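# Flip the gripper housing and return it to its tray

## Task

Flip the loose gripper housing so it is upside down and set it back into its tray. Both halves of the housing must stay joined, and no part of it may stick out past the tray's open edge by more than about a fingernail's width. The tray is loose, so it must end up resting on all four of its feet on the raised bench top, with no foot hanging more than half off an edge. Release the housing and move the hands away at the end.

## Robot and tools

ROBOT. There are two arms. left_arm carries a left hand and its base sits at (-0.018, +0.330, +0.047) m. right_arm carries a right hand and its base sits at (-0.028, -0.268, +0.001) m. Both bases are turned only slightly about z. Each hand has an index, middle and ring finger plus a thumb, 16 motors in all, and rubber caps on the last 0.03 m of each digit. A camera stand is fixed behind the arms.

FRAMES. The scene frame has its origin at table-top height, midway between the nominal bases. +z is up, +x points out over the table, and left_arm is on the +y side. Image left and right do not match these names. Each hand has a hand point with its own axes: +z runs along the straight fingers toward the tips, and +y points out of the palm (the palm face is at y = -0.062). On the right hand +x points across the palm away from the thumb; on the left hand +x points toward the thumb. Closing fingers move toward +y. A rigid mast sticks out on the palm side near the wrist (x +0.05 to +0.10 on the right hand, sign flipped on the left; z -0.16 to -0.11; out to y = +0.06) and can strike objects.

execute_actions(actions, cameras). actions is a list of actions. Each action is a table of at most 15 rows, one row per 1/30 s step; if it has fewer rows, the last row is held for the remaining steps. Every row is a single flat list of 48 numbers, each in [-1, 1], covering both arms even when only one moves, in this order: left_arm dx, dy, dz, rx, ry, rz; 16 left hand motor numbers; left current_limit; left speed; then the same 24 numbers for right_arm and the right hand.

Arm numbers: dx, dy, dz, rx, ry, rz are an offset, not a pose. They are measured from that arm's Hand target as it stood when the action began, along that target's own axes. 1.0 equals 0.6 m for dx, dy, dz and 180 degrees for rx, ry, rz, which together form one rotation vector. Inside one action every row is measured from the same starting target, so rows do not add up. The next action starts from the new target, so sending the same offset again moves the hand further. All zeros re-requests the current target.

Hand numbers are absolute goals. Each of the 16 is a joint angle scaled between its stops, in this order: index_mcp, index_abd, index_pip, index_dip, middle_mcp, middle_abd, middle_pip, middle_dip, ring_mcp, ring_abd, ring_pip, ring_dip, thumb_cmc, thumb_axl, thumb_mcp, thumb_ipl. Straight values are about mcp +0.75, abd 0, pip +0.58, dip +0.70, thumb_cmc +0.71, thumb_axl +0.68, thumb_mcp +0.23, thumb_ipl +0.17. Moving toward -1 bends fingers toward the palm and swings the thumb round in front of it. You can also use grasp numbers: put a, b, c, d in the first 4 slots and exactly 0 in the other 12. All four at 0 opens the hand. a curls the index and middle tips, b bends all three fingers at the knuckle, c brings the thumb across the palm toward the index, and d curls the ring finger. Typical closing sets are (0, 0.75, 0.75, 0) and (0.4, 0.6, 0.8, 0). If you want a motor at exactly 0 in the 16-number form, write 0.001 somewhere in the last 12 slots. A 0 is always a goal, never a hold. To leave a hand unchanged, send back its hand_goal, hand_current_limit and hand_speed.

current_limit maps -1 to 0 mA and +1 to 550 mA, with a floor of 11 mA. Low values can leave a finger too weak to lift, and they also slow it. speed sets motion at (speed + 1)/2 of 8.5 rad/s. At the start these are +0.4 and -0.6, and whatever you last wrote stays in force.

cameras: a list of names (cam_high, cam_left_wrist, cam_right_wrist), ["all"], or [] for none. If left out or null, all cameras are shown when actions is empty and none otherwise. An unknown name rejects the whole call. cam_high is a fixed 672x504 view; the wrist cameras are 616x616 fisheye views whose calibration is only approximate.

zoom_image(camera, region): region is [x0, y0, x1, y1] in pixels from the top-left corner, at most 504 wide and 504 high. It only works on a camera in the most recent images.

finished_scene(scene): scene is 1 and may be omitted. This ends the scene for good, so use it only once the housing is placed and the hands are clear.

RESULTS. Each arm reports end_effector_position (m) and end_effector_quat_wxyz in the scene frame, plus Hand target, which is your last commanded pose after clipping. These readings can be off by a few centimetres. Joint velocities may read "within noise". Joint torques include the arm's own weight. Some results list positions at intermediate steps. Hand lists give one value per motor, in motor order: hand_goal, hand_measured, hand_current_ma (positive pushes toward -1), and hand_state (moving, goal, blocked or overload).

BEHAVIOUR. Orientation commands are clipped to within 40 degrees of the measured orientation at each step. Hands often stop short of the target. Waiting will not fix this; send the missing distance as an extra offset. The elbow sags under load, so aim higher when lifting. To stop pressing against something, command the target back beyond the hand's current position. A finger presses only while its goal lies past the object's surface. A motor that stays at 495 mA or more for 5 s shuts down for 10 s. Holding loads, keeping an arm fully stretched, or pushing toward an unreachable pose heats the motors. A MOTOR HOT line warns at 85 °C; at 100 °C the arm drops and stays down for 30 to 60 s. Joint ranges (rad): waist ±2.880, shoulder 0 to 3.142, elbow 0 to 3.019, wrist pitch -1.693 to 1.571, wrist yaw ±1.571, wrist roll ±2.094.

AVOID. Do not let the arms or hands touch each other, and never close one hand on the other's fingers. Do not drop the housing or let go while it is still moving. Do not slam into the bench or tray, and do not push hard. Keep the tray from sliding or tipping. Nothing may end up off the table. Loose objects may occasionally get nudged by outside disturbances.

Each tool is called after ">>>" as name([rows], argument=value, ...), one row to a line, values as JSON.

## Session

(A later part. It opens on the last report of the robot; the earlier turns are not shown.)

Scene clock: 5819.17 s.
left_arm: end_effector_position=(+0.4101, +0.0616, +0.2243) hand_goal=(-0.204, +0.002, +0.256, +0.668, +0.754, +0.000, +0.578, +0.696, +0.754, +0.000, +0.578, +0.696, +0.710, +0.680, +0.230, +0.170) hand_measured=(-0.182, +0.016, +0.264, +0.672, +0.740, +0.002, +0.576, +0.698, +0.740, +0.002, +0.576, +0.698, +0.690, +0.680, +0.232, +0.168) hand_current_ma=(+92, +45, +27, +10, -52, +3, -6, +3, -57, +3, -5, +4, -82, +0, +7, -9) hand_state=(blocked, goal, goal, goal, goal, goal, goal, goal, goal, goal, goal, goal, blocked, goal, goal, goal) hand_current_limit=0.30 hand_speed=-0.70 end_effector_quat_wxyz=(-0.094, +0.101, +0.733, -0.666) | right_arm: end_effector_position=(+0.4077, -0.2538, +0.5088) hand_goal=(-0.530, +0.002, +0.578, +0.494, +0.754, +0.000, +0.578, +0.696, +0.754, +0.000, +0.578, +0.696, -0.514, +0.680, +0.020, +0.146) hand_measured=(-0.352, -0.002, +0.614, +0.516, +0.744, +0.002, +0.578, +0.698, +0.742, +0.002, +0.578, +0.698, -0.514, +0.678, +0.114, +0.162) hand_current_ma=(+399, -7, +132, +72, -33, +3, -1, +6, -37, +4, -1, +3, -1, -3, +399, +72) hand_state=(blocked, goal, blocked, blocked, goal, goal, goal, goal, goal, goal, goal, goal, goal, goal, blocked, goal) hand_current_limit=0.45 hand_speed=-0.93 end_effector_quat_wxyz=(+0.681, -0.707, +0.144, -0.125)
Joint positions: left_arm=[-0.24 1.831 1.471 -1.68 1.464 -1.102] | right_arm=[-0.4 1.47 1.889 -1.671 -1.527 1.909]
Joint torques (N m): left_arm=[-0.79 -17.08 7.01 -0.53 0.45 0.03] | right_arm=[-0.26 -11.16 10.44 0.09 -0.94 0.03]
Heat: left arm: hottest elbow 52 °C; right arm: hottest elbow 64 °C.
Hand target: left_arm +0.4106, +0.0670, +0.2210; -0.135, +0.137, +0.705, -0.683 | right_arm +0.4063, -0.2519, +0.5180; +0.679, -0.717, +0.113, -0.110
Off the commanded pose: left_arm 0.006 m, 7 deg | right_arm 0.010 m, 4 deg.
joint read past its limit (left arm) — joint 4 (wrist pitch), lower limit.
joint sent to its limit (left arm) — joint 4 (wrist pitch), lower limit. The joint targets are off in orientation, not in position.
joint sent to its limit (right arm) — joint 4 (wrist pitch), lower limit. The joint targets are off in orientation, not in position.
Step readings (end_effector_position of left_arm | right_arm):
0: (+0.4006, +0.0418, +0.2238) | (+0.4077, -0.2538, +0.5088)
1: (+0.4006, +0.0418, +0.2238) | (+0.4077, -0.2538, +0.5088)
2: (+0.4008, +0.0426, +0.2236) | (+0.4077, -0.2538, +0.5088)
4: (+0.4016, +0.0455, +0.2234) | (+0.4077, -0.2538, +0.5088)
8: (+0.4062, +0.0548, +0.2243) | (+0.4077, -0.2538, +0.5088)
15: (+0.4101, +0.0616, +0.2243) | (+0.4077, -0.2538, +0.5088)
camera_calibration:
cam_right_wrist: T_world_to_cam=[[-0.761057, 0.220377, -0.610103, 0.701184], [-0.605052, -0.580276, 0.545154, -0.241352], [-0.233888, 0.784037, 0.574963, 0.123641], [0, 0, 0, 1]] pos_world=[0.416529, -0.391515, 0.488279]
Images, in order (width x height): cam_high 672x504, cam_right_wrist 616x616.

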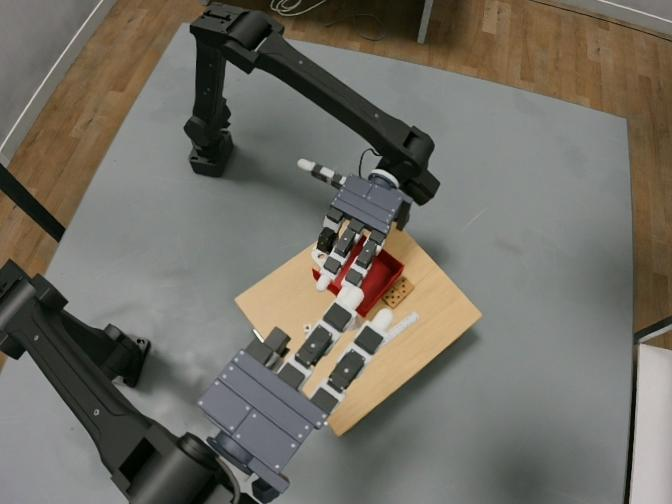

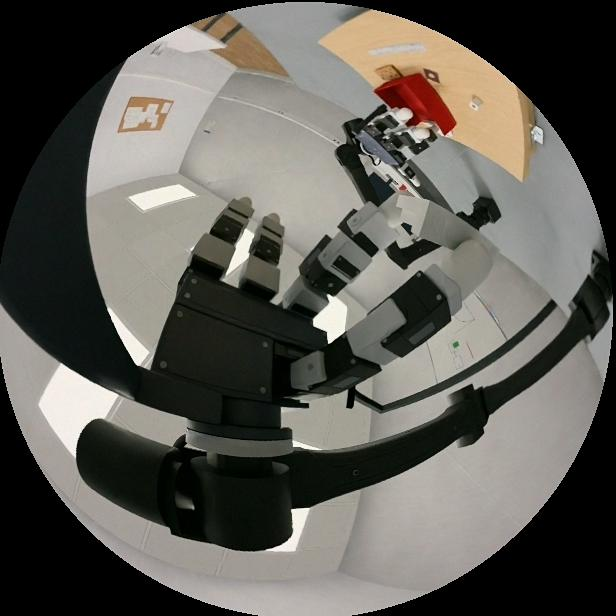

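>>> execute_actions([
  [[0,-0.05,0.006,0,0,0,-0.205,0.001,0.255,0.667,0.754,0,0.577,0.696,0.754,0,0.577,0.696,0.71,0.68,0.23,0.17,0.3,-0.7,0,0,0,0,0,0,-0.53,0.001,0.577,0.493,0.754,0,0.577,0.696,0.754,0,0.577,0.696,-0.514,0.68,0.02,0.146,0.45,-0.93]],
  [[0,-0.09,0.0,0,0,0,-0.205,0.001,0.255,0.667,0.754,0,0.577,0.696,0.754,0,0.577,0.696,0.71,0.68,0.23,0.17,0.3,-0.7,0,0,0,0,0,0,-0.53,0.001,0.577,0.493,0.754,0,0.577,0.696,0.754,0,0.577,0.696,-0.514,0.68,0.02,0.146,0.45,-0.93]],
  [[0.055,0.0,0.055,0,0,0,-0.041,0,-0.066,0.812,0.754,0,0.577,0.696,0.754,0,0.577,0.696,-0.643,0.68,0.315,0.103,0.3,-0.7,0,0,0,0,0,0,-0.53,0.001,0.577,0.493,0.754,0,0.577,0.696,0.754,0,0.577,0.696,-0.514,0.68,0.02,0.146,0.45,-0.93]],
], cameras=["cam_high","cam_right_wrist","cam_left_wrist"])

>>> zoom_image(camera="cam_left_wrist", region=[20, 40, 320, 340])

>>> zoom_image(camera="cam_high", region=[290, 220, 390, 320])

>>> zoom_image(camera="cam_right_wrist", region=[375, 70, 465, 160])

Scene clock: 5838.53 s.
left_arm: end_effector_position=(+0.3664, +0.0414, +0.2975) hand_goal=(-0.040, +0.000, -0.066, +0.812, +0.754, +0.000, +0.578, +0.696, +0.754, +0.000, +0.578, +0.696, -0.642, +0.680, +0.316, +0.104) hand_measured=(-0.050, +0.002, -0.062, +0.810, +0.740, +0.002, +0.576, +0.698, +0.740, +0.002, +0.576, +0.698, -0.640, +0.680, +0.314, +0.106) hand_current_ma=(-40, +7, +12, -9, -52, +3, -6, +3, -57, +3, -5, +4, +10, +0, -13, +8) hand_state=(goal, goal, goal, goal, goal, goal, goal, goal, goal, goal, goal, goal, goal, goal, goal, goal) hand_current_limit=0.30 hand_speed=-0.70 end_effector_quat_wxyz=(-0.111, +0.110, +0.724, -0.671) | right_arm: end_effector_position=(+0.4077, -0.2538, +0.5088) hand_goal=(-0.530, +0.002, +0.578, +0.494, +0.754, +0.000, +0.578, +0.696, +0.754, +0.000, +0.578, +0.696, -0.514, +0.680, +0.020, +0.146) hand_measured=(-0.352, -0.002, +0.614, +0.516, +0.744, +0.002, +0.578, +0.698, +0.742, +0.002, +0.578, +0.698, -0.514, +0.678, +0.114, +0.162) hand_current_ma=(+399, -7, +132, +72, -33, +3, -1, +6, -37, +4, -1, +3, -1, -3, +399, +72) hand_state=(blocked, goal, blocked, blocked, goal, goal, goal, goal, goal, goal, goal, goal, goal, goal, blocked, goal) hand_current_limit=0.45 hand_speed=-0.93 end_effector_quat_wxyz=(+0.681, -0.707, +0.144, -0.125)
Joint positions: left_arm=[-0.301 1.677 1.461 -1.68 1.493 -1.258] | right_arm=[-0.4 1.47 1.889 -1.671 -1.527 1.909]
Joint torques (N m): left_arm=[-0.79 -16.73 7.92 -0.2 1.16 0.04] | right_arm=[-0.15 -10.99 10.54 0.02 -0.93 0.02]
Heat: left arm: hottest elbow 52 °C; right arm: hottest elbow 64 °C.
Hand target: left_arm +0.3655, +0.0431, +0.3040; -0.135, +0.137, +0.705, -0.683 | right_arm +0.4063, -0.2519, +0.5180; +0.679, -0.717, +0.113, -0.110
Off the commanded pose: left_arm 0.007 m, 5 deg | right_arm 0.010 m, 4 deg.
joint read past its limit (left arm) — joint 4 (wrist pitch), lower limit.
joint sent to its limit (left arm) — joint 4 (wrist pitch), lower limit. The joint targets are off in orientation, not in position.
joint sent to its limit (right arm) — joint 4 (wrist pitch), lower limit. The joint targets are off in orientation, not in position.
Step readings (end_effector_position of left_arm | right_arm):
0: (+0.4101, +0.0616, +0.2243) | (+0.4077, -0.2538, +0.5088)
1: (+0.4101, +0.0616, +0.2243) | (+0.4077, -0.2538, +0.5088)
2: (+0.4098, +0.0618, +0.2249) | (+0.4077, -0.2538, +0.5088)
4: (+0.4089, +0.0625, +0.2259) | (+0.4077, -0.2538, +0.5088)
8: (+0.4072, +0.0630, +0.2306) | (+0.4077, -0.2538, +0.5088)
15: (+0.4054, +0.0635, +0.2371) | (+0.4077, -0.2538, +0.5088)
16: (+0.4051, +0.0635, +0.2375) | (+0.4077, -0.2538, +0.5088)
17: (+0.4043, +0.0637, +0.2384) | (+0.4077, -0.2538, +0.5088)
19: (+0.4020, +0.0643, +0.2427) | (+0.4077, -0.2538, +0.5088)
23: (+0.3998, +0.0646, +0.2634) | (+0.4077, -0.2538, +0.5088)
30: (+0.4006, +0.0635, +0.2924) | (+0.4077, -0.2538, +0.5088)
31: (+0.4006, +0.0634, +0.2928) | (+0.4077, -0.2538, +0.5088)
32: (+0.3997, +0.0617, +0.2934) | (+0.4077, -0.2538, +0.5088)
34: (+0.3957, +0.0588, +0.2929) | (+0.4077, -0.2538, +0.5088)
38: (+0.3777, +0.0501, +0.2917) | (+0.4077, -0.2538, +0.5088)
45: (+0.3668, +0.0413, +0.2974) | (+0.4077, -0.2538, +0.5088)
camera_calibration:
cam_left_wrist: T_world_to_cam=[[0.72295, -0.231311, 0.651029, -0.486395], [-0.205634, 0.827548, 0.522378, -0.166443], [-0.65959, -0.511527, 0.55071, 0.221664], [0, 0, 0, 1]] pos_world=[0.46362, 0.138618, 0.281531]
cam_right_wrist: T_world_to_cam=[[-0.761057, 0.220377, -0.610103, 0.701184], [-0.605052, -0.580276, 0.545154, -0.241352], [-0.233888, 0.784037, 0.574963, 0.123641], [0, 0, 0, 1]] pos_world=[0.416529, -0.391515, 0.488279]

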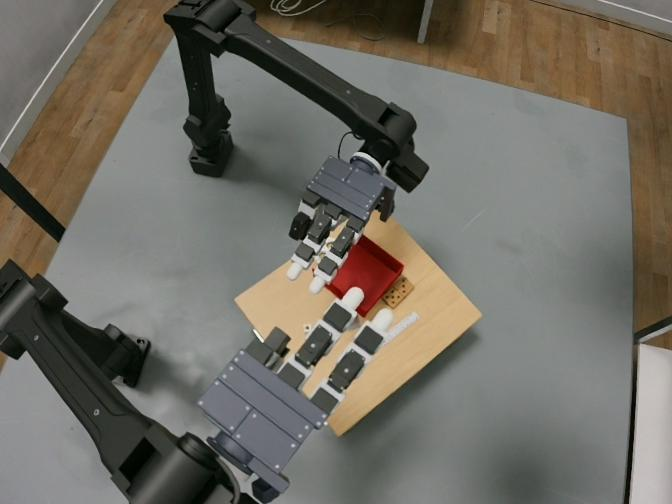

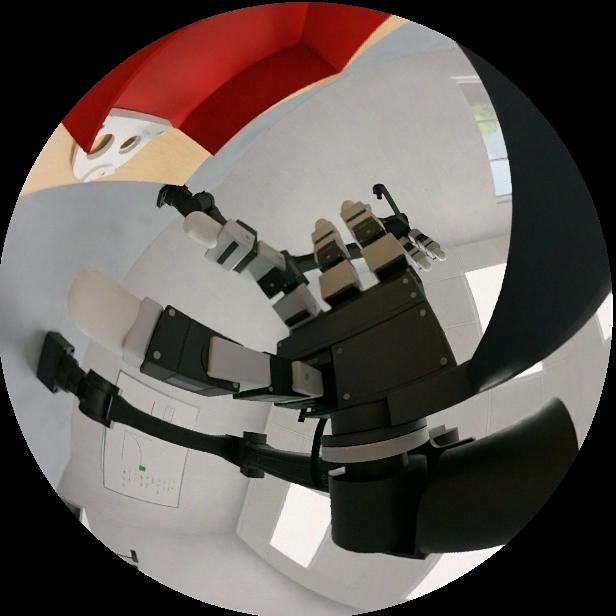

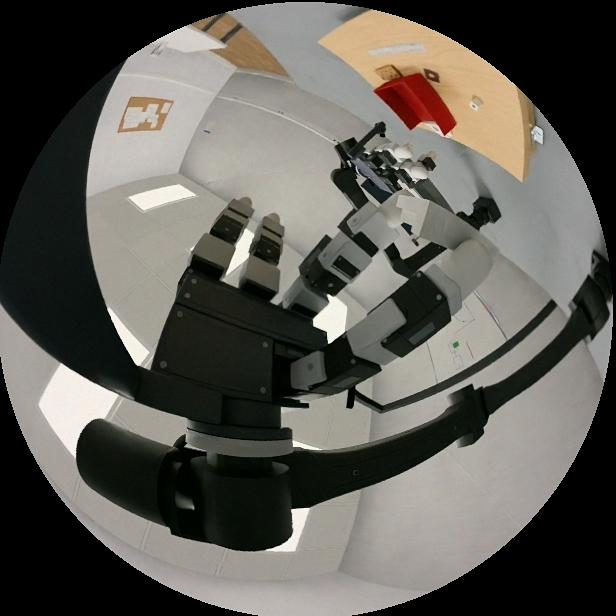

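Scaled by 1.680 from the camera's 616x616 image, which has a finer 880x880 frame.

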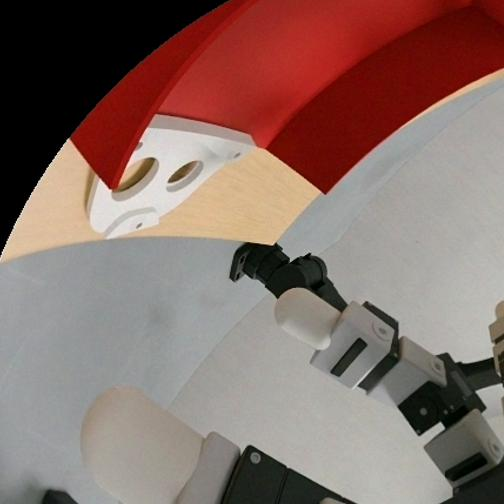

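Scaled by 5.040 from the camera's 672x504 image, which has a finer 960x720 frame.

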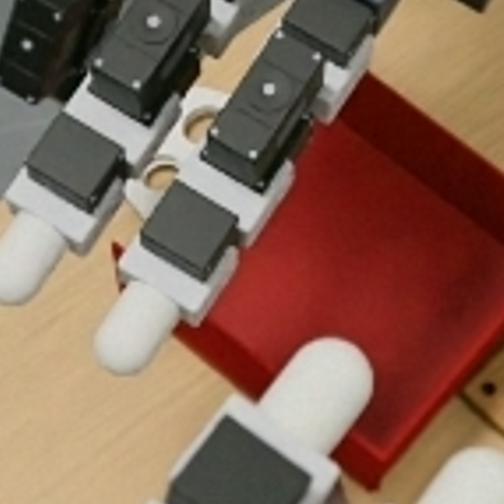

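Scaled by 5.600 from the camera's 616x616 image, which has a finer 880x880 frame.

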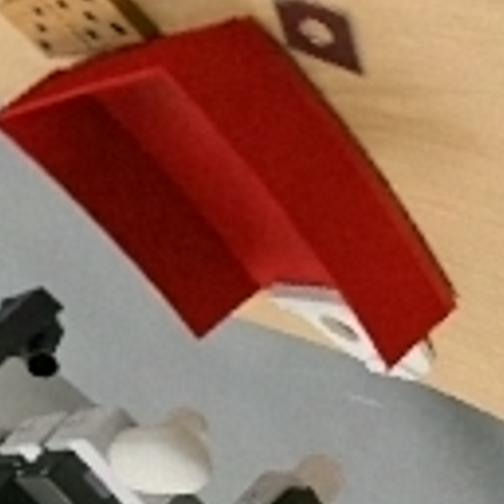

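>>> execute_actions([
  [[-0.0535,0.03,0.046,0,0,0,-0.014,0.001,0.022,0.696,0.754,0,0.577,0.696,0.754,0,0.577,0.696,-0.571,0.68,0.315,0.103,0.3,-0.7,0,0,0,0,0,0,-0.53,0.001,0.577,0.493,0.754,0,0.577,0.696,0.754,0,0.577,0.696,-0.514,0.68,0.02,0.146,0.45,-0.93]],
], cameras=["cam_high","cam_right_wrist","cam_left_wrist"])

>>> zoom_image(camera="cam_left_wrist", region=[20, 40, 320, 340])

>>> zoom_image(camera="cam_right_wrist", region=[375, 70, 465, 160])

Scene clock: 5871.53 s.
left_arm: end_effector_position=(+0.3710, +0.0106, +0.2723) hand_goal=(-0.014, +0.002, +0.022, +0.696, +0.754, +0.000, +0.578, +0.696, +0.754, +0.000, +0.578, +0.696, -0.570, +0.680, +0.316, +0.104) hand_measured=(-0.026, +0.002, +0.020, +0.700, +0.740, +0.002, +0.576, +0.698, +0.740, +0.002, +0.576, +0.698, -0.572, +0.680, +0.314, +0.106) hand_current_ma=(-48, +1, -9, +10, -52, +3, -6, +3, -57, +3, -5, +4, -10, +0, -12, +8) hand_state=(goal, goal, goal, goal, goal, goal, goal, goal, goal, goal, goal, goal, goal, goal, goal, goal) hand_current_limit=0.30 hand_speed=-0.70 end_effector_quat_wxyz=(-0.145, +0.109, +0.716, -0.675) | right_arm: end_effector_position=(+0.4077, -0.2538, +0.5088) hand_goal=(-0.530, +0.002, +0.578, +0.494, +0.754, +0.000, +0.578, +0.696, +0.754, +0.000, +0.578, +0.696, -0.514, +0.680, +0.020, +0.146) hand_measured=(-0.352, -0.002, +0.614, +0.516, +0.744, +0.002, +0.578, +0.698, +0.742, +0.002, +0.578, +0.698, -0.514, +0.678, +0.114, +0.162) hand_current_ma=(+399, -7, +132, +72, -33, +3, -1, +6, -37, +4, -1, +3, -1, -3, +399, +72) hand_state=(blocked, goal, blocked, blocked, goal, goal, goal, goal, goal, goal, goal, goal, goal, goal, blocked, goal) hand_current_limit=0.45 hand_speed=-0.93 end_effector_quat_wxyz=(+0.681, -0.707, +0.144, -0.125)
Joint positions: left_arm=[-0.355 1.773 1.503 -1.68 1.519 -1.252] | right_arm=[-0.4 1.47 1.889 -1.671 -1.527 1.909]
Joint torques (N m): left_arm=[-0.32 -17.32 11.41 -0.25 1.14 0.17] | right_arm=[-0.38 -11.05 10.5 0.05 -0.94 0.01]
Heat: left arm: hottest elbow 53 °C; right arm: hottest elbow 64 °C.
Hand target: left_arm +0.3851, +0.0059, +0.2851; -0.135, +0.137, +0.705, -0.683 | right_arm +0.4063, -0.2519, +0.5180; +0.679, -0.717, +0.113, -0.110
Off the commanded pose: left_arm 0.019 m, 4 deg | right_arm 0.010 m, 4 deg.
joint read past its limit (left arm) — joint 4 (wrist pitch), lower limit.
joint sent to its limit (left arm) — joint 4 (wrist pitch), lower limit. The joint targets still meet the commanded pose.
joint sent to its limit (right arm) — joint 4 (wrist pitch), lower limit. The joint targets are off in orientation, not in position.
Step readings (end_effector_position of left_arm | right_arm):
0: (+0.3664, +0.0414, +0.2975) | (+0.4077, -0.2538, +0.5088)
1: (+0.3665, +0.0413, +0.2976) | (+0.4077, -0.2538, +0.5088)
2: (+0.3662, +0.0400, +0.2979) | (+0.4077, -0.2538, +0.5088)
4: (+0.3664, +0.0357, +0.2975) | (+0.4077, -0.2538, +0.5088)
8: (+0.3696, +0.0213, +0.2869) | (+0.4077, -0.2538, +0.5088)
15: (+0.3685, +0.0115, +0.2693) | (+0.4077, -0.2538, +0.5088)
camera_calibration:
cam_left_wrist: T_world_to_cam=[[0.745819, -0.259216, 0.613646, -0.478455], [-0.139388, 0.840066, 0.524271, -0.152014], [-0.651402, -0.476546, 0.590406, 0.208628], [0, 0, 0, 1]] pos_world=[0.471553, 0.1031, 0.250122]
cam_right_wrist: T_world_to_cam=[[-0.761057, 0.220377, -0.610103, 0.701184], [-0.605052, -0.580276, 0.545154, -0.241352], [-0.233888, 0.784037, 0.574963, 0.123641], [0, 0, 0, 1]] pos_world=[0.416529, -0.391515, 0.488279]

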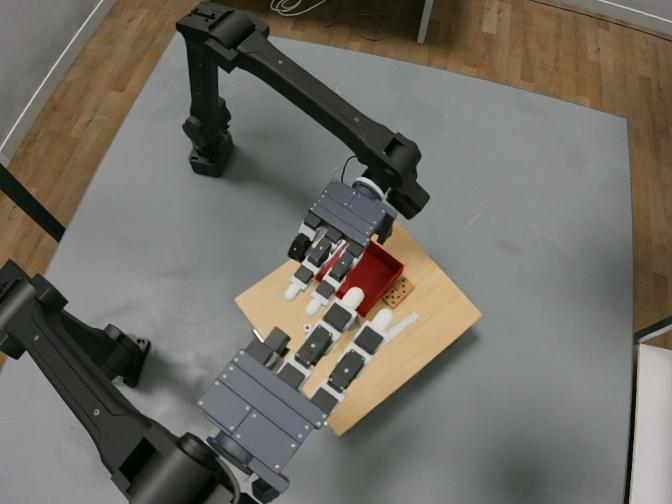

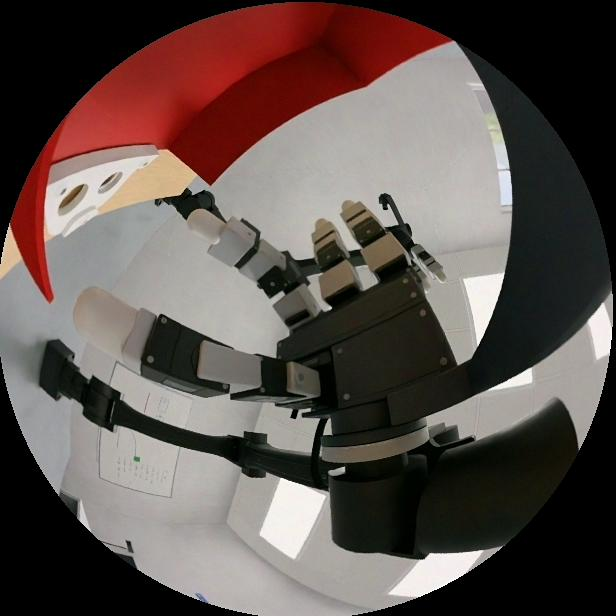

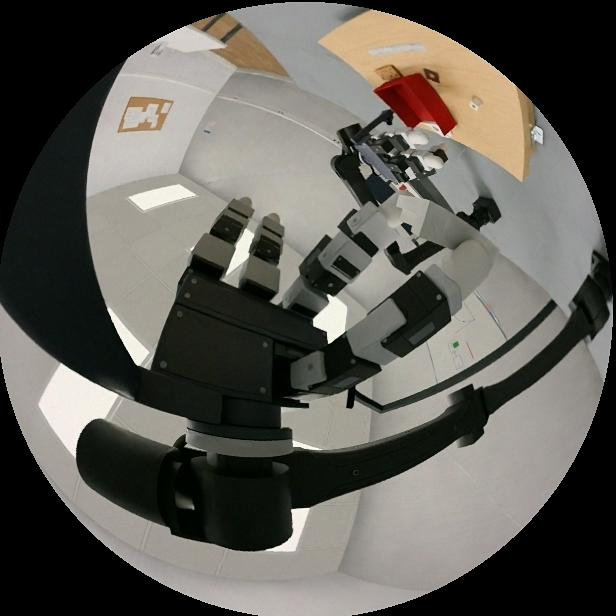

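Scaled by 1.680 from the camera's 616x616 image, which has a finer 880x880 frame.

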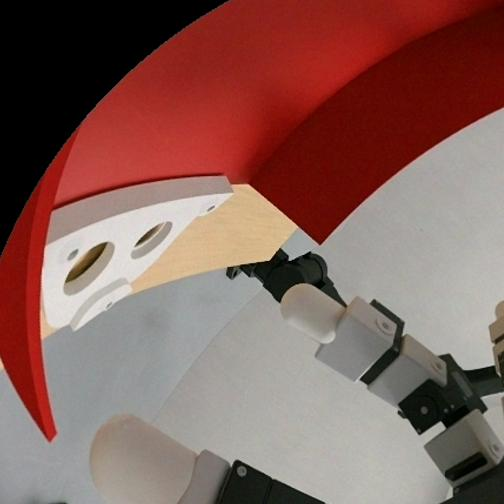

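Scaled by 5.600 from the camera's 616x616 image, which has a finer 880x880 frame.

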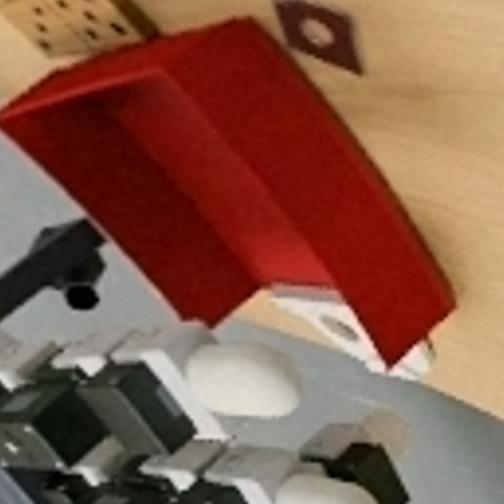

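>>> execute_actions([
  [[0.0142,0.0665,0.007,0,0,0,-0.014,0.001,0.022,0.696,0.754,0,0.577,0.696,0.754,0,0.577,0.696,-0.571,0.68,0.315,0.103,0.3,-0.7,0,0,0,0,0,0,-0.53,0.001,0.577,0.493,0.754,0,0.577,0.696,0.754,0,0.577,0.696,-0.514,0.68,0.02,0.146,0.45,-0.93]],
], cameras=["cam_right_wrist","cam_left_wrist"])

>>> zoom_image(camera="cam_left_wrist", region=[20, 100, 320, 400])

>>> zoom_image(camera="cam_right_wrist", region=[390, 90, 460, 160])

Scene clock: 5892.17 s.
left_arm: end_effector_position=(+0.3749, +0.0090, +0.2499) hand_goal=(-0.014, +0.002, +0.022, +0.696, +0.754, +0.000, +0.578, +0.696, +0.754, +0.000, +0.578, +0.696, -0.570, +0.680, +0.316, +0.104) hand_measured=(-0.026, +0.002, +0.020, +0.700, +0.740, +0.002, +0.576, +0.698, +0.740, +0.002, +0.576, +0.698, -0.572, +0.680, +0.314, +0.106) hand_current_ma=(-48, +1, -9, +10, -52, +3, -6, +3, -57, +3, -5, +4, -10, +0, -12, +8) hand_state=(goal, goal, goal, goal, goal, goal, goal, goal, goal, goal, goal, goal, goal, goal, goal, goal) hand_current_limit=0.30 hand_speed=-0.70 end_effector_quat_wxyz=(-0.125, +0.131, +0.711, -0.680) | right_arm: end_effector_position=(+0.4077, -0.2538, +0.5088) hand_goal=(-0.530, +0.002, +0.578, +0.494, +0.754, +0.000, +0.578, +0.696, +0.754, +0.000, +0.578, +0.696, -0.514, +0.680, +0.020, +0.146) hand_measured=(-0.352, -0.002, +0.614, +0.516, +0.744, +0.002, +0.578, +0.698, +0.742, +0.002, +0.578, +0.698, -0.514, +0.678, +0.114, +0.162) hand_current_ma=(+399, -7, +132, +72, -33, +3, -1, +6, -37, +4, -1, +3, -1, -3, +399, +72) hand_state=(blocked, goal, blocked, blocked, goal, goal, goal, goal, goal, goal, goal, goal, goal, goal, blocked, goal) hand_current_limit=0.45 hand_speed=-0.93 end_effector_quat_wxyz=(+0.681, -0.707, +0.144, -0.125)
Joint positions: left_arm=[-0.355 1.795 1.472 -1.669 1.521 -1.149] | right_arm=[-0.4 1.47 1.889 -1.671 -1.527 1.909]
Joint torques (N m): left_arm=[-1.55 -15.15 8.12 -0.72 1.13 0.13] | right_arm=[-0.32 -11.05 10.58 0.03 -0.92 0]
Heat: left arm: hottest elbow 53 °C; right arm: hottest elbow 64 °C.
Hand target: left_arm +0.3759, +0.0064, +0.2449; -0.135, +0.137, +0.705, -0.683 | right_arm +0.4063, -0.2519, +0.5180; +0.679, -0.717, +0.113, -0.110
Off the commanded pose: left_arm 0.006 m, 2 deg | right_arm 0.010 m, 4 deg.
joint sent to its limit (left arm) — joint 4 (wrist pitch), lower limit. The joint targets still meet the commanded pose.
joint sent to its limit (right arm) — joint 4 (wrist pitch), lower limit. The joint targets are off in orientation, not in position.
Step readings (end_effector_position of left_arm | right_arm):
0: (+0.3710, +0.0106, +0.2723) | (+0.4077, -0.2538, +0.5088)
1: (+0.3710, +0.0106, +0.2723) | (+0.4077, -0.2538, +0.5088)
2: (+0.3717, +0.0103, +0.2721) | (+0.4077, -0.2538, +0.5088)
4: (+0.3735, +0.0096, +0.2706) | (+0.4077, -0.2538, +0.5088)
8: (+0.3724, +0.0099, +0.2625) | (+0.4077, -0.2538, +0.5088)
15: (+0.3741, +0.0092, +0.2510) | (+0.4077, -0.2538, +0.5088)
camera_calibration:
cam_left_wrist: T_world_to_cam=[[0.709055, -0.246886, 0.660521, -0.466069], [-0.164497, 0.852951, 0.495395, -0.121786], [-0.685698, -0.459916, 0.564177, 0.24284], [0, 0, 0, 1]] pos_world=[0.47695, 0.100497, 0.231176]
cam_right_wrist: T_world_to_cam=[[-0.761057, 0.220377, -0.610103, 0.701184], [-0.605052, -0.580276, 0.545154, -0.241352], [-0.233888, 0.784037, 0.574963, 0.123641], [0, 0, 0, 1]] pos_world=[0.416529, -0.391515, 0.488279]
Images, in order (width x height): cam_left_wrist 616x616, cam_right_wrist 616x616.

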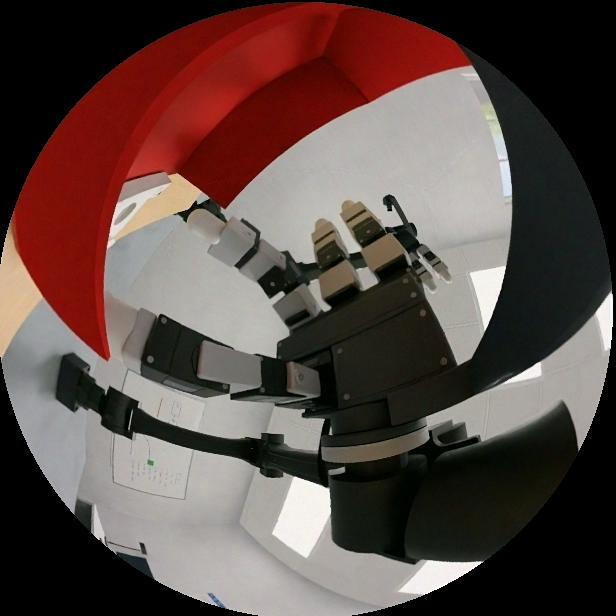

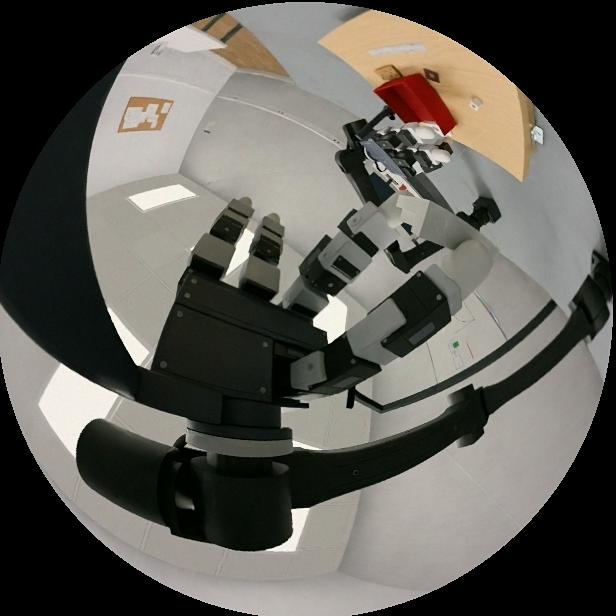

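Scaled by 1.680 from the camera's 616x616 image, which has a finer 880x880 frame.

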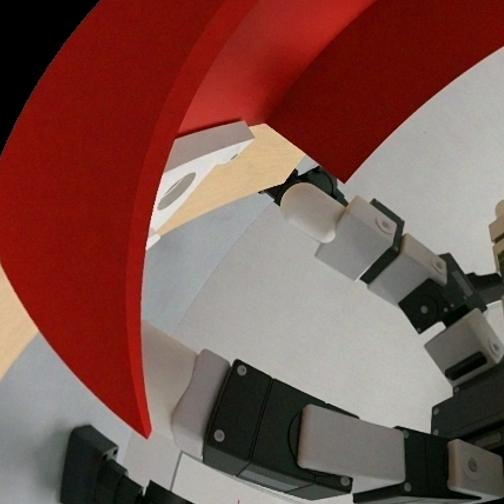

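Scaled by 7.200 from the camera's 616x616 image, which has a finer 880x880 frame.

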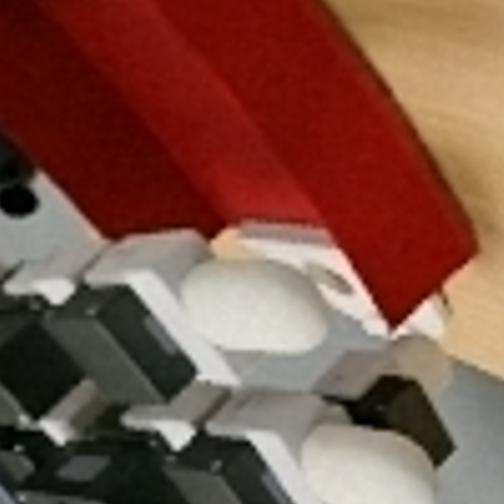

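>>> execute_actions([
  [[0.003,0.02,0,0,0,0,-0.068,0.001,0.139,0.667,0.754,0,0.577,0.696,0.754,0,0.577,0.696,-0.571,0.68,0.539,-0.286,0.3,-0.7,0,0,0,0,0,0,-0.53,0.001,0.577,0.493,0.754,0,0.577,0.696,0.754,0,0.577,0.696,-0.514,0.68,0.02,0.146,0.45,-0.93]],
  [[0.0025,0.0483,-0.0006,0,0,0,-0.068,0.001,0.139,0.667,0.754,0,0.577,0.696,0.754,0,0.577,0.696,-0.571,0.68,0.539,-0.286,0.3,-0.7,0,0,0,0,0,0,-0.53,0.001,0.577,0.493,0.754,0,0.577,0.696,0.754,0,0.577,0.696,-0.514,0.68,0.02,0.146,0.45,-0.93]],
], cameras=["cam_right_wrist","cam_left_wrist","cam_high"])

>>> zoom_image(camera="cam_left_wrist", region=[20, 160, 320, 460])

>>> zoom_image(camera="cam_right_wrist", region=[390, 90, 460, 160])

>>> zoom_image(camera="cam_high", region=[290, 200, 390, 300])

Scene clock: 5913.90 s.
left_arm: end_effector_position=(+0.3716, +0.0100, +0.2117) hand_goal=(-0.068, +0.002, +0.140, +0.668, +0.754, +0.000, +0.578, +0.696, +0.754, +0.000, +0.578, +0.696, -0.570, +0.680, +0.540, -0.286) hand_measured=(-0.072, +0.002, +0.136, +0.672, +0.740, +0.002, +0.576, +0.698, +0.740, +0.002, +0.576, +0.698, -0.572, +0.680, +0.536, -0.284) hand_current_ma=(-11, +1, -11, +10, -53, +3, -6, +3, -57, +3, -5, +4, -9, +0, -21, +11) hand_state=(goal, goal, goal, goal, goal, goal, goal, goal, goal, goal, goal, goal, goal, goal, goal, goal) hand_current_limit=0.30 hand_speed=-0.70 end_effector_quat_wxyz=(-0.125, +0.134, +0.710, -0.680) | right_arm: end_effector_position=(+0.4077, -0.2538, +0.5088) hand_goal=(-0.530, +0.002, +0.578, +0.494, +0.754, +0.000, +0.578, +0.696, +0.754, +0.000, +0.578, +0.696, -0.514, +0.680, +0.020, +0.146) hand_measured=(-0.352, -0.002, +0.614, +0.516, +0.744, +0.002, +0.578, +0.698, +0.742, +0.002, +0.578, +0.698, -0.514, +0.678, +0.114, +0.162) hand_current_ma=(+399, -7, +132, +72, -33, +3, -1, +6, -37, +4, -1, +3, -1, -3, +399, +72) hand_state=(blocked, goal, blocked, blocked, goal, goal, goal, goal, goal, goal, goal, goal, goal, goal, blocked, goal) hand_current_limit=0.45 hand_speed=-0.93 end_effector_quat_wxyz=(+0.681, -0.707, +0.144, -0.125)
Joint positions: left_arm=[-0.355 1.843 1.424 -1.672 1.521 -1.046] | right_arm=[-0.4 1.47 1.889 -1.671 -1.527 1.909]
Joint torques (N m): left_arm=[-0.73 -15.68 7.66 -0.68 0.88 0.23] | right_arm=[-0.26 -10.99 10.45 0.1 -0.92 0.02]
Heat: left arm: hottest elbow 54 °C; right arm: hottest elbow 64 °C.
Hand target: left_arm +0.3734, +0.0092, +0.2041; -0.135, +0.137, +0.705, -0.683 | right_arm +0.4063, -0.2519, +0.5180; +0.679, -0.717, +0.113, -0.110
Off the commanded pose: left_arm 0.008 m, 1 deg | right_arm 0.010 m, 4 deg.
joint sent to its limit (left arm) — joint 4 (wrist pitch), lower limit. The joint targets still meet the commanded pose.
joint sent to its limit (right arm) — joint 4 (wrist pitch), lower limit. The joint targets are off in orientation, not in position.
Step readings (end_effector_position of left_arm | right_arm):
0: (+0.3750, +0.0089, +0.2499) | (+0.4077, -0.2538, +0.5088)
1: (+0.3750, +0.0089, +0.2499) | (+0.4077, -0.2538, +0.5088)
2: (+0.3751, +0.0089, +0.2498) | (+0.4077, -0.2538, +0.5088)
4: (+0.3751, +0.0089, +0.2490) | (+0.4077, -0.2538, +0.5088)
8: (+0.3741, +0.0092, +0.2450) | (+0.4077, -0.2538, +0.5088)
15: (+0.3743, +0.0091, +0.2400) | (+0.4077, -0.2538, +0.5088)
16: (+0.3742, +0.0092, +0.2397) | (+0.4077, -0.2538, +0.5088)
17: (+0.3740, +0.0092, +0.2389) | (+0.4077, -0.2538, +0.5088)
19: (+0.3722, +0.0099, +0.2352) | (+0.4077, -0.2538, +0.5088)
23: (+0.3693, +0.0109, +0.2218) | (+0.4077, -0.2538, +0.5088)
30: (+0.3709, +0.0103, +0.2119) | (+0.4077, -0.2538, +0.5088)
camera_calibration:
cam_left_wrist: T_world_to_cam=[[0.706136, -0.247807, 0.663298, -0.437762], [-0.161955, 0.855403, 0.491993, -0.104633], [-0.689306, -0.454838, 0.563897, 0.26399], [0, 0, 0, 1]] pos_world=[0.474144, 0.101095, 0.192982]
cam_right_wrist: T_world_to_cam=[[-0.761057, 0.220377, -0.610103, 0.701184], [-0.605052, -0.580276, 0.545154, -0.241352], [-0.233888, 0.784037, 0.574963, 0.123641], [0, 0, 0, 1]] pos_world=[0.416529, -0.391515, 0.488279]

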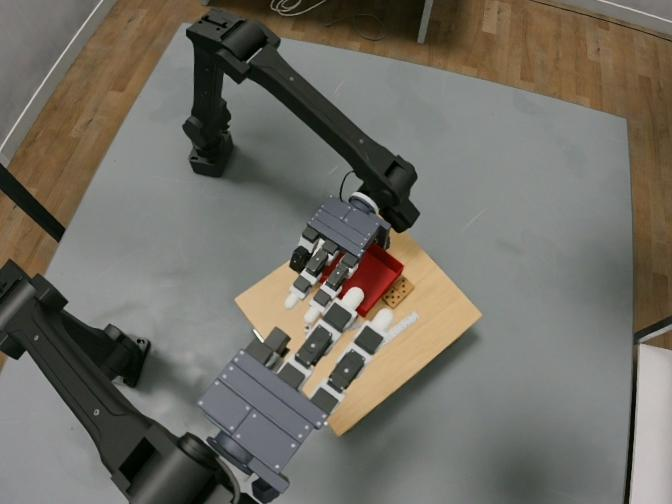

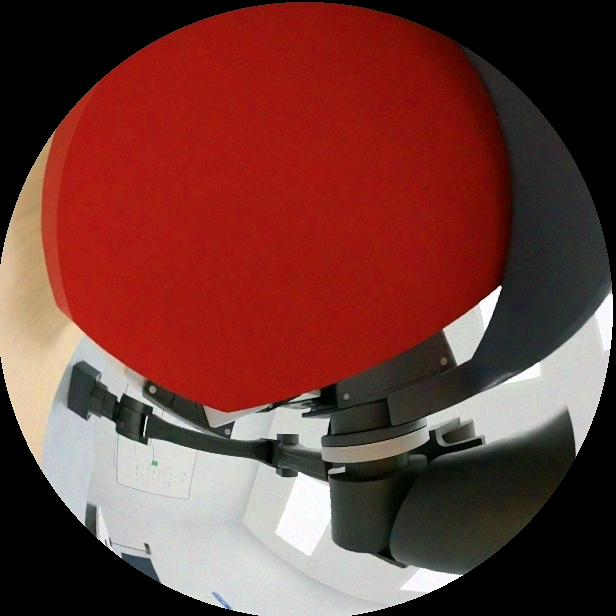

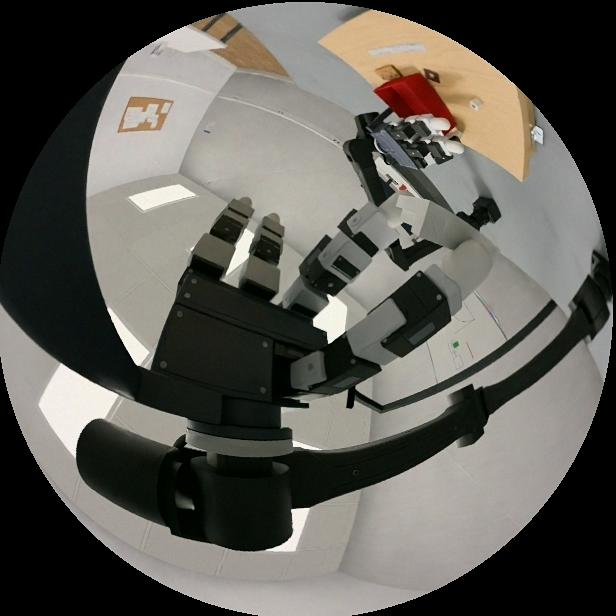

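Scaled by 1.680 from the camera's 616x616 image, which has a finer 880x880 frame.

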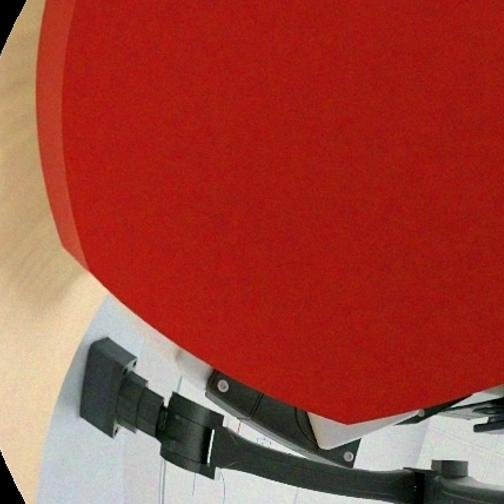

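Scaled by 7.200 from the camera's 616x616 image, which has a finer 880x880 frame.

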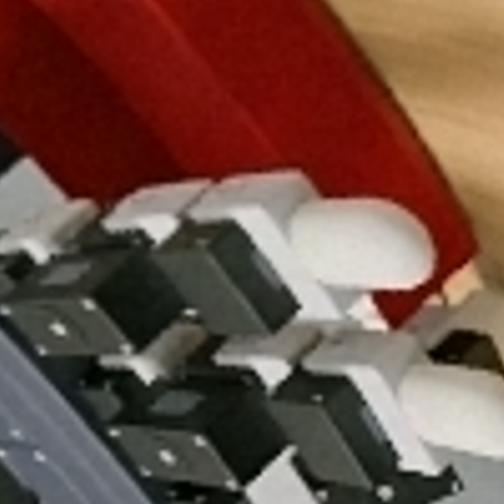

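Scaled by 5.040 from the camera's 672x504 image, which has a finer 960x720 frame.

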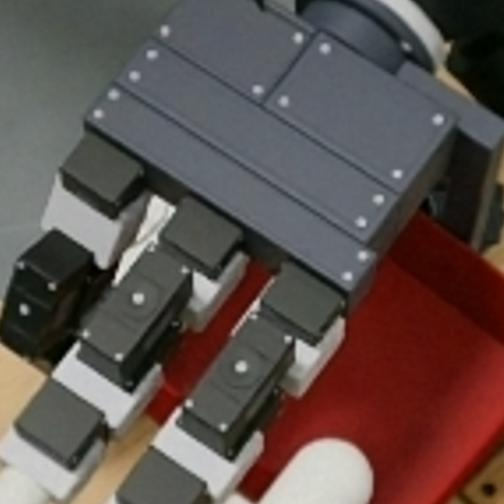

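>>> execute_actions([
  [[-0.0003,0.0068,-0.0035,0,0,0,-0.068,0.001,0.139,0.667,0.754,0,0.577,0.696,0.754,0,0.577,0.696,-0.571,0.68,0.539,-0.286,0.3,-0.7,0,0,0,0,0,0,-0.53,0.001,0.577,0.493,0.754,0,0.577,0.696,0.754,0,0.577,0.696,-0.514,0.68,0.02,0.146,0.45,-0.93]],
  [[0,0,0,0,0,0,-0.13,0.001,0.139,0.667,0.754,0,0.577,0.696,0.754,0,0.577,0.696,-0.571,0.68,0.48,-0.286,0.3,-0.93,0,0,0,0,0,0,-0.53,0.001,0.577,0.493,0.754,0,0.577,0.696,0.754,0,0.577,0.696,-0.514,0.68,0.02,0.146,0.45,-0.93]],
], cameras=["cam_right_wrist"])

>>> zoom_image(camera="cam_right_wrist", region=[390, 90, 460, 160])

Scene clock: 5923.80 s.
left_arm: end_effector_position=(+0.3722, +0.0099, +0.2110) hand_goal=(-0.130, +0.002, +0.140, +0.668, +0.754, +0.000, +0.578, +0.696, +0.754, +0.000, +0.578, +0.696, -0.570, +0.680, +0.480, -0.286) hand_measured=(-0.132, +0.002, +0.138, +0.672, +0.740, +0.002, +0.576, +0.698, +0.740, +0.002, +0.576, +0.698, -0.572, +0.680, +0.482, -0.284) hand_current_ma=(-5, +1, -10, +10, -53, +3, -6, +3, -57, +3, -5, +4, -9, +0, +6, +11) hand_state=(goal, goal, goal, goal, goal, goal, goal, goal, goal, goal, goal, goal, goal, goal, goal, goal) hand_current_limit=0.30 hand_speed=-0.93 end_effector_quat_wxyz=(-0.123, +0.136, +0.709, -0.680) | right_arm: end_effector_position=(+0.4077, -0.2538, +0.5088) hand_goal=(-0.530, +0.002, +0.578, +0.494, +0.754, +0.000, +0.578, +0.696, +0.754, +0.000, +0.578, +0.696, -0.514, +0.680, +0.020, +0.146) hand_measured=(-0.352, -0.002, +0.614, +0.516, +0.744, +0.002, +0.578, +0.698, +0.742, +0.002, +0.578, +0.698, -0.514, +0.678, +0.114, +0.162) hand_current_ma=(+399, -7, +132, +72, -33, +3, -1, +6, -37, +4, -1, +3, -1, -3, +399, +72) hand_state=(blocked, goal, blocked, blocked, goal, goal, goal, goal, goal, goal, goal, goal, goal, goal, blocked, goal) hand_current_limit=0.45 hand_speed=-0.93 end_effector_quat_wxyz=(+0.681, -0.707, +0.144, -0.125)
Joint positions: left_arm=[-0.355 1.844 1.424 -1.672 1.52 -1.038] | right_arm=[-0.4 1.47 1.889 -1.671 -1.527 1.909]
Joint torques (N m): left_arm=[-0.79 -14.56 7.2 -0.65 0.89 0.19] | right_arm=[-0.21 -11.28 10.44 0.12 -0.93 0.03]
Heat: left arm: hottest elbow 52 °C; right arm: hottest elbow 64 °C.
Hand target: left_arm +0.3744, +0.0113, +0.2001; -0.135, +0.137, +0.705, -0.683 | right_arm +0.4063, -0.2519, +0.5180; +0.679, -0.717, +0.113, -0.110
Off the commanded pose: left_arm 0.011 m, 2 deg | right_arm 0.010 m, 4 deg.
joint sent to its limit (left arm) — joint 4 (wrist pitch), lower limit. The joint targets still meet the commanded pose.
joint sent to its limit (right arm) — joint 4 (wrist pitch), lower limit. The joint targets are off in orientation, not in position.
Step readings (end_effector_position of left_arm | right_arm):
0: (+0.3716, +0.0100, +0.2117) | (+0.4077, -0.2538, +0.5088)
1: (+0.3716, +0.0100, +0.2117) | (+0.4077, -0.2538, +0.5088)
2: (+0.3717, +0.0100, +0.2117) | (+0.4077, -0.2538, +0.5088)
4: (+0.3718, +0.0100, +0.2116) | (+0.4077, -0.2538, +0.5088)
8: (+0.3720, +0.0100, +0.2113) | (+0.4077, -0.2538, +0.5088)
15: (+0.3722, +0.0099, +0.2111) | (+0.4077, -0.2538, +0.5088)
16: (+0.3722, +0.0099, +0.2111) | (+0.4077, -0.2538, +0.5088)
17: (+0.3722, +0.0099, +0.2111) | (+0.4077, -0.2538, +0.5088)
19: (+0.3722, +0.0099, +0.2111) | (+0.4077, -0.2538, +0.5088)
23: (+0.3723, +0.0099, +0.2110) | (+0.4077, -0.2538, +0.5088)
30: (+0.3722, +0.0099, +0.2110) | (+0.4077, -0.2538, +0.5088)
camera_calibration:
cam_right_wrist: T_world_to_cam=[[-0.761057, 0.220377, -0.610103, 0.701184], [-0.605052, -0.580276, 0.545154, -0.241352], [-0.233888, 0.784037, 0.574963, 0.123641], [0, 0, 0, 1]] pos_world=[0.416529, -0.391515, 0.488279]
Images, in order (width x height): cam_right_wrist 616x616.

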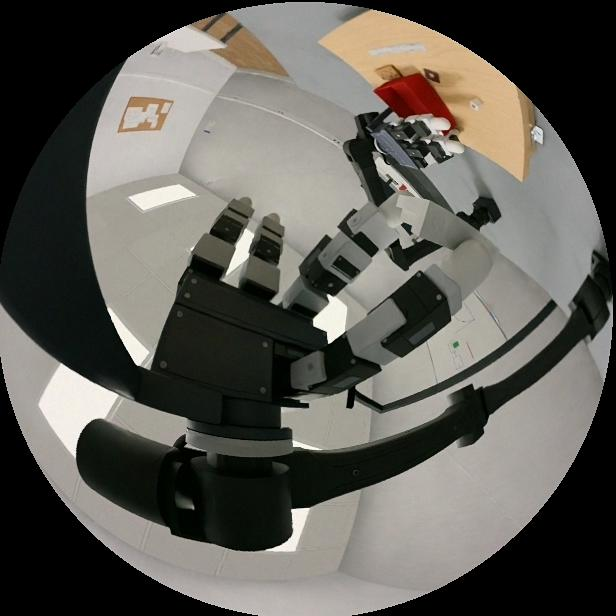

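Scaled by 7.200 from the camera's 616x616 image, which has a finer 880x880 frame.

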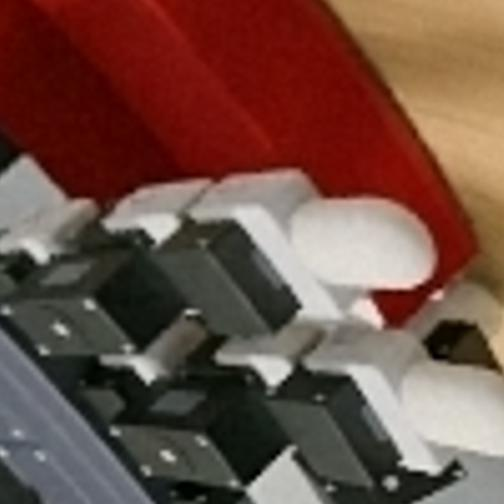

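>>> execute_actions([
  [[0,0.0133,0,0,0,0,-0.13,0.001,0.139,0.667,0.754,0,0.577,0.696,0.754,0,0.577,0.696,-0.571,0.68,0.48,-0.286,0.3,-0.93,0,0,0,0,0,0,-0.53,0.001,0.577,0.493,0.754,0,0.577,0.696,0.754,0,0.577,0.696,-0.514,0.68,0.02,0.146,0.45,-0.93]],
], cameras=[])

Scene clock: 5934.73 s.
left_arm: end_effector_position=(+0.3740, +0.0093, +0.2090) hand_goal=(-0.130, +0.002, +0.140, +0.668, +0.754, +0.000, +0.578, +0.696, +0.754, +0.000, +0.578, +0.696, -0.570, +0.680, +0.480, -0.286) hand_measured=(-0.132, +0.002, +0.138, +0.672, +0.740, +0.002, +0.576, +0.698, +0.740, +0.002, +0.576, +0.698, -0.572, +0.680, +0.482, -0.284) hand_current_ma=(-5, +1, -10, +10, -53, +3, -6, +3, -57, +3, -5, +4, -9, +0, +6, +11) hand_state=(goal, goal, goal, goal, goal, goal, goal, goal, goal, goal, goal, goal, goal, goal, goal, goal) hand_current_limit=0.30 hand_speed=-0.93 end_effector_quat_wxyz=(-0.117, +0.143, +0.708, -0.681) | right_arm: end_effector_position=(+0.4077, -0.2538, +0.5088) hand_goal=(-0.530, +0.002, +0.578, +0.494, +0.754, +0.000, +0.578, +0.696, +0.754, +0.000, +0.578, +0.696, -0.514, +0.680, +0.020, +0.146) hand_measured=(-0.352, -0.002, +0.614, +0.516, +0.744, +0.002, +0.578, +0.698, +0.742, +0.002, +0.578, +0.698, -0.514, +0.678, +0.114, +0.162) hand_current_ma=(+399, -7, +132, +72, -33, +3, -1, +6, -37, +4, -1, +3, -1, -3, +399, +72) hand_state=(blocked, goal, blocked, blocked, goal, goal, goal, goal, goal, goal, goal, goal, goal, goal, blocked, goal) hand_current_limit=0.45 hand_speed=-0.93 end_effector_quat_wxyz=(+0.681, -0.707, +0.144, -0.125)
Joint positions: left_arm=[-0.355 1.847 1.424 -1.672 1.52 -1.017] | right_arm=[-0.4 1.47 1.889 -1.671 -1.527 1.909]
Joint torques (N m): left_arm=[-0.56 -14.45 6.83 -0.58 0.8 0.16] | right_arm=[-0.44 -11.11 10.5 0.06 -0.92 0.05]
Heat: left arm: hottest elbow 51 °C; right arm: hottest elbow 64 °C.
Hand target: left_arm +0.3744, +0.0115, +0.1920; -0.135, +0.137, +0.705, -0.683 | right_arm +0.4063, -0.2519, +0.5180; +0.679, -0.717, +0.113, -0.110
Off the commanded pose: left_arm 0.017 m, 2 deg | right_arm 0.010 m, 4 deg.
joint sent to its limit (left arm) — joint 4 (wrist pitch), lower limit. The joint targets still meet the commanded pose.
joint sent to its limit (right arm) — joint 4 (wrist pitch), lower limit. The joint targets are off in orientation, not in position.
Step readings (end_effector_position of left_arm | right_arm):
0: (+0.3722, +0.0099, +0.2110) | (+0.4077, -0.2538, +0.5088)
1: (+0.3723, +0.0099, +0.2110) | (+0.4077, -0.2538, +0.5088)
2: (+0.3724, +0.0099, +0.2108) | (+0.4077, -0.2538, +0.5088)
4: (+0.3728, +0.0097, +0.2100) | (+0.4077, -0.2538, +0.5088)
8: (+0.3734, +0.0095, +0.2095) | (+0.4077, -0.2538, +0.5088)
15: (+0.3739, +0.0093, +0.2092) | (+0.4077, -0.2538, +0.5088)
No camera images: "cameras" was empty.


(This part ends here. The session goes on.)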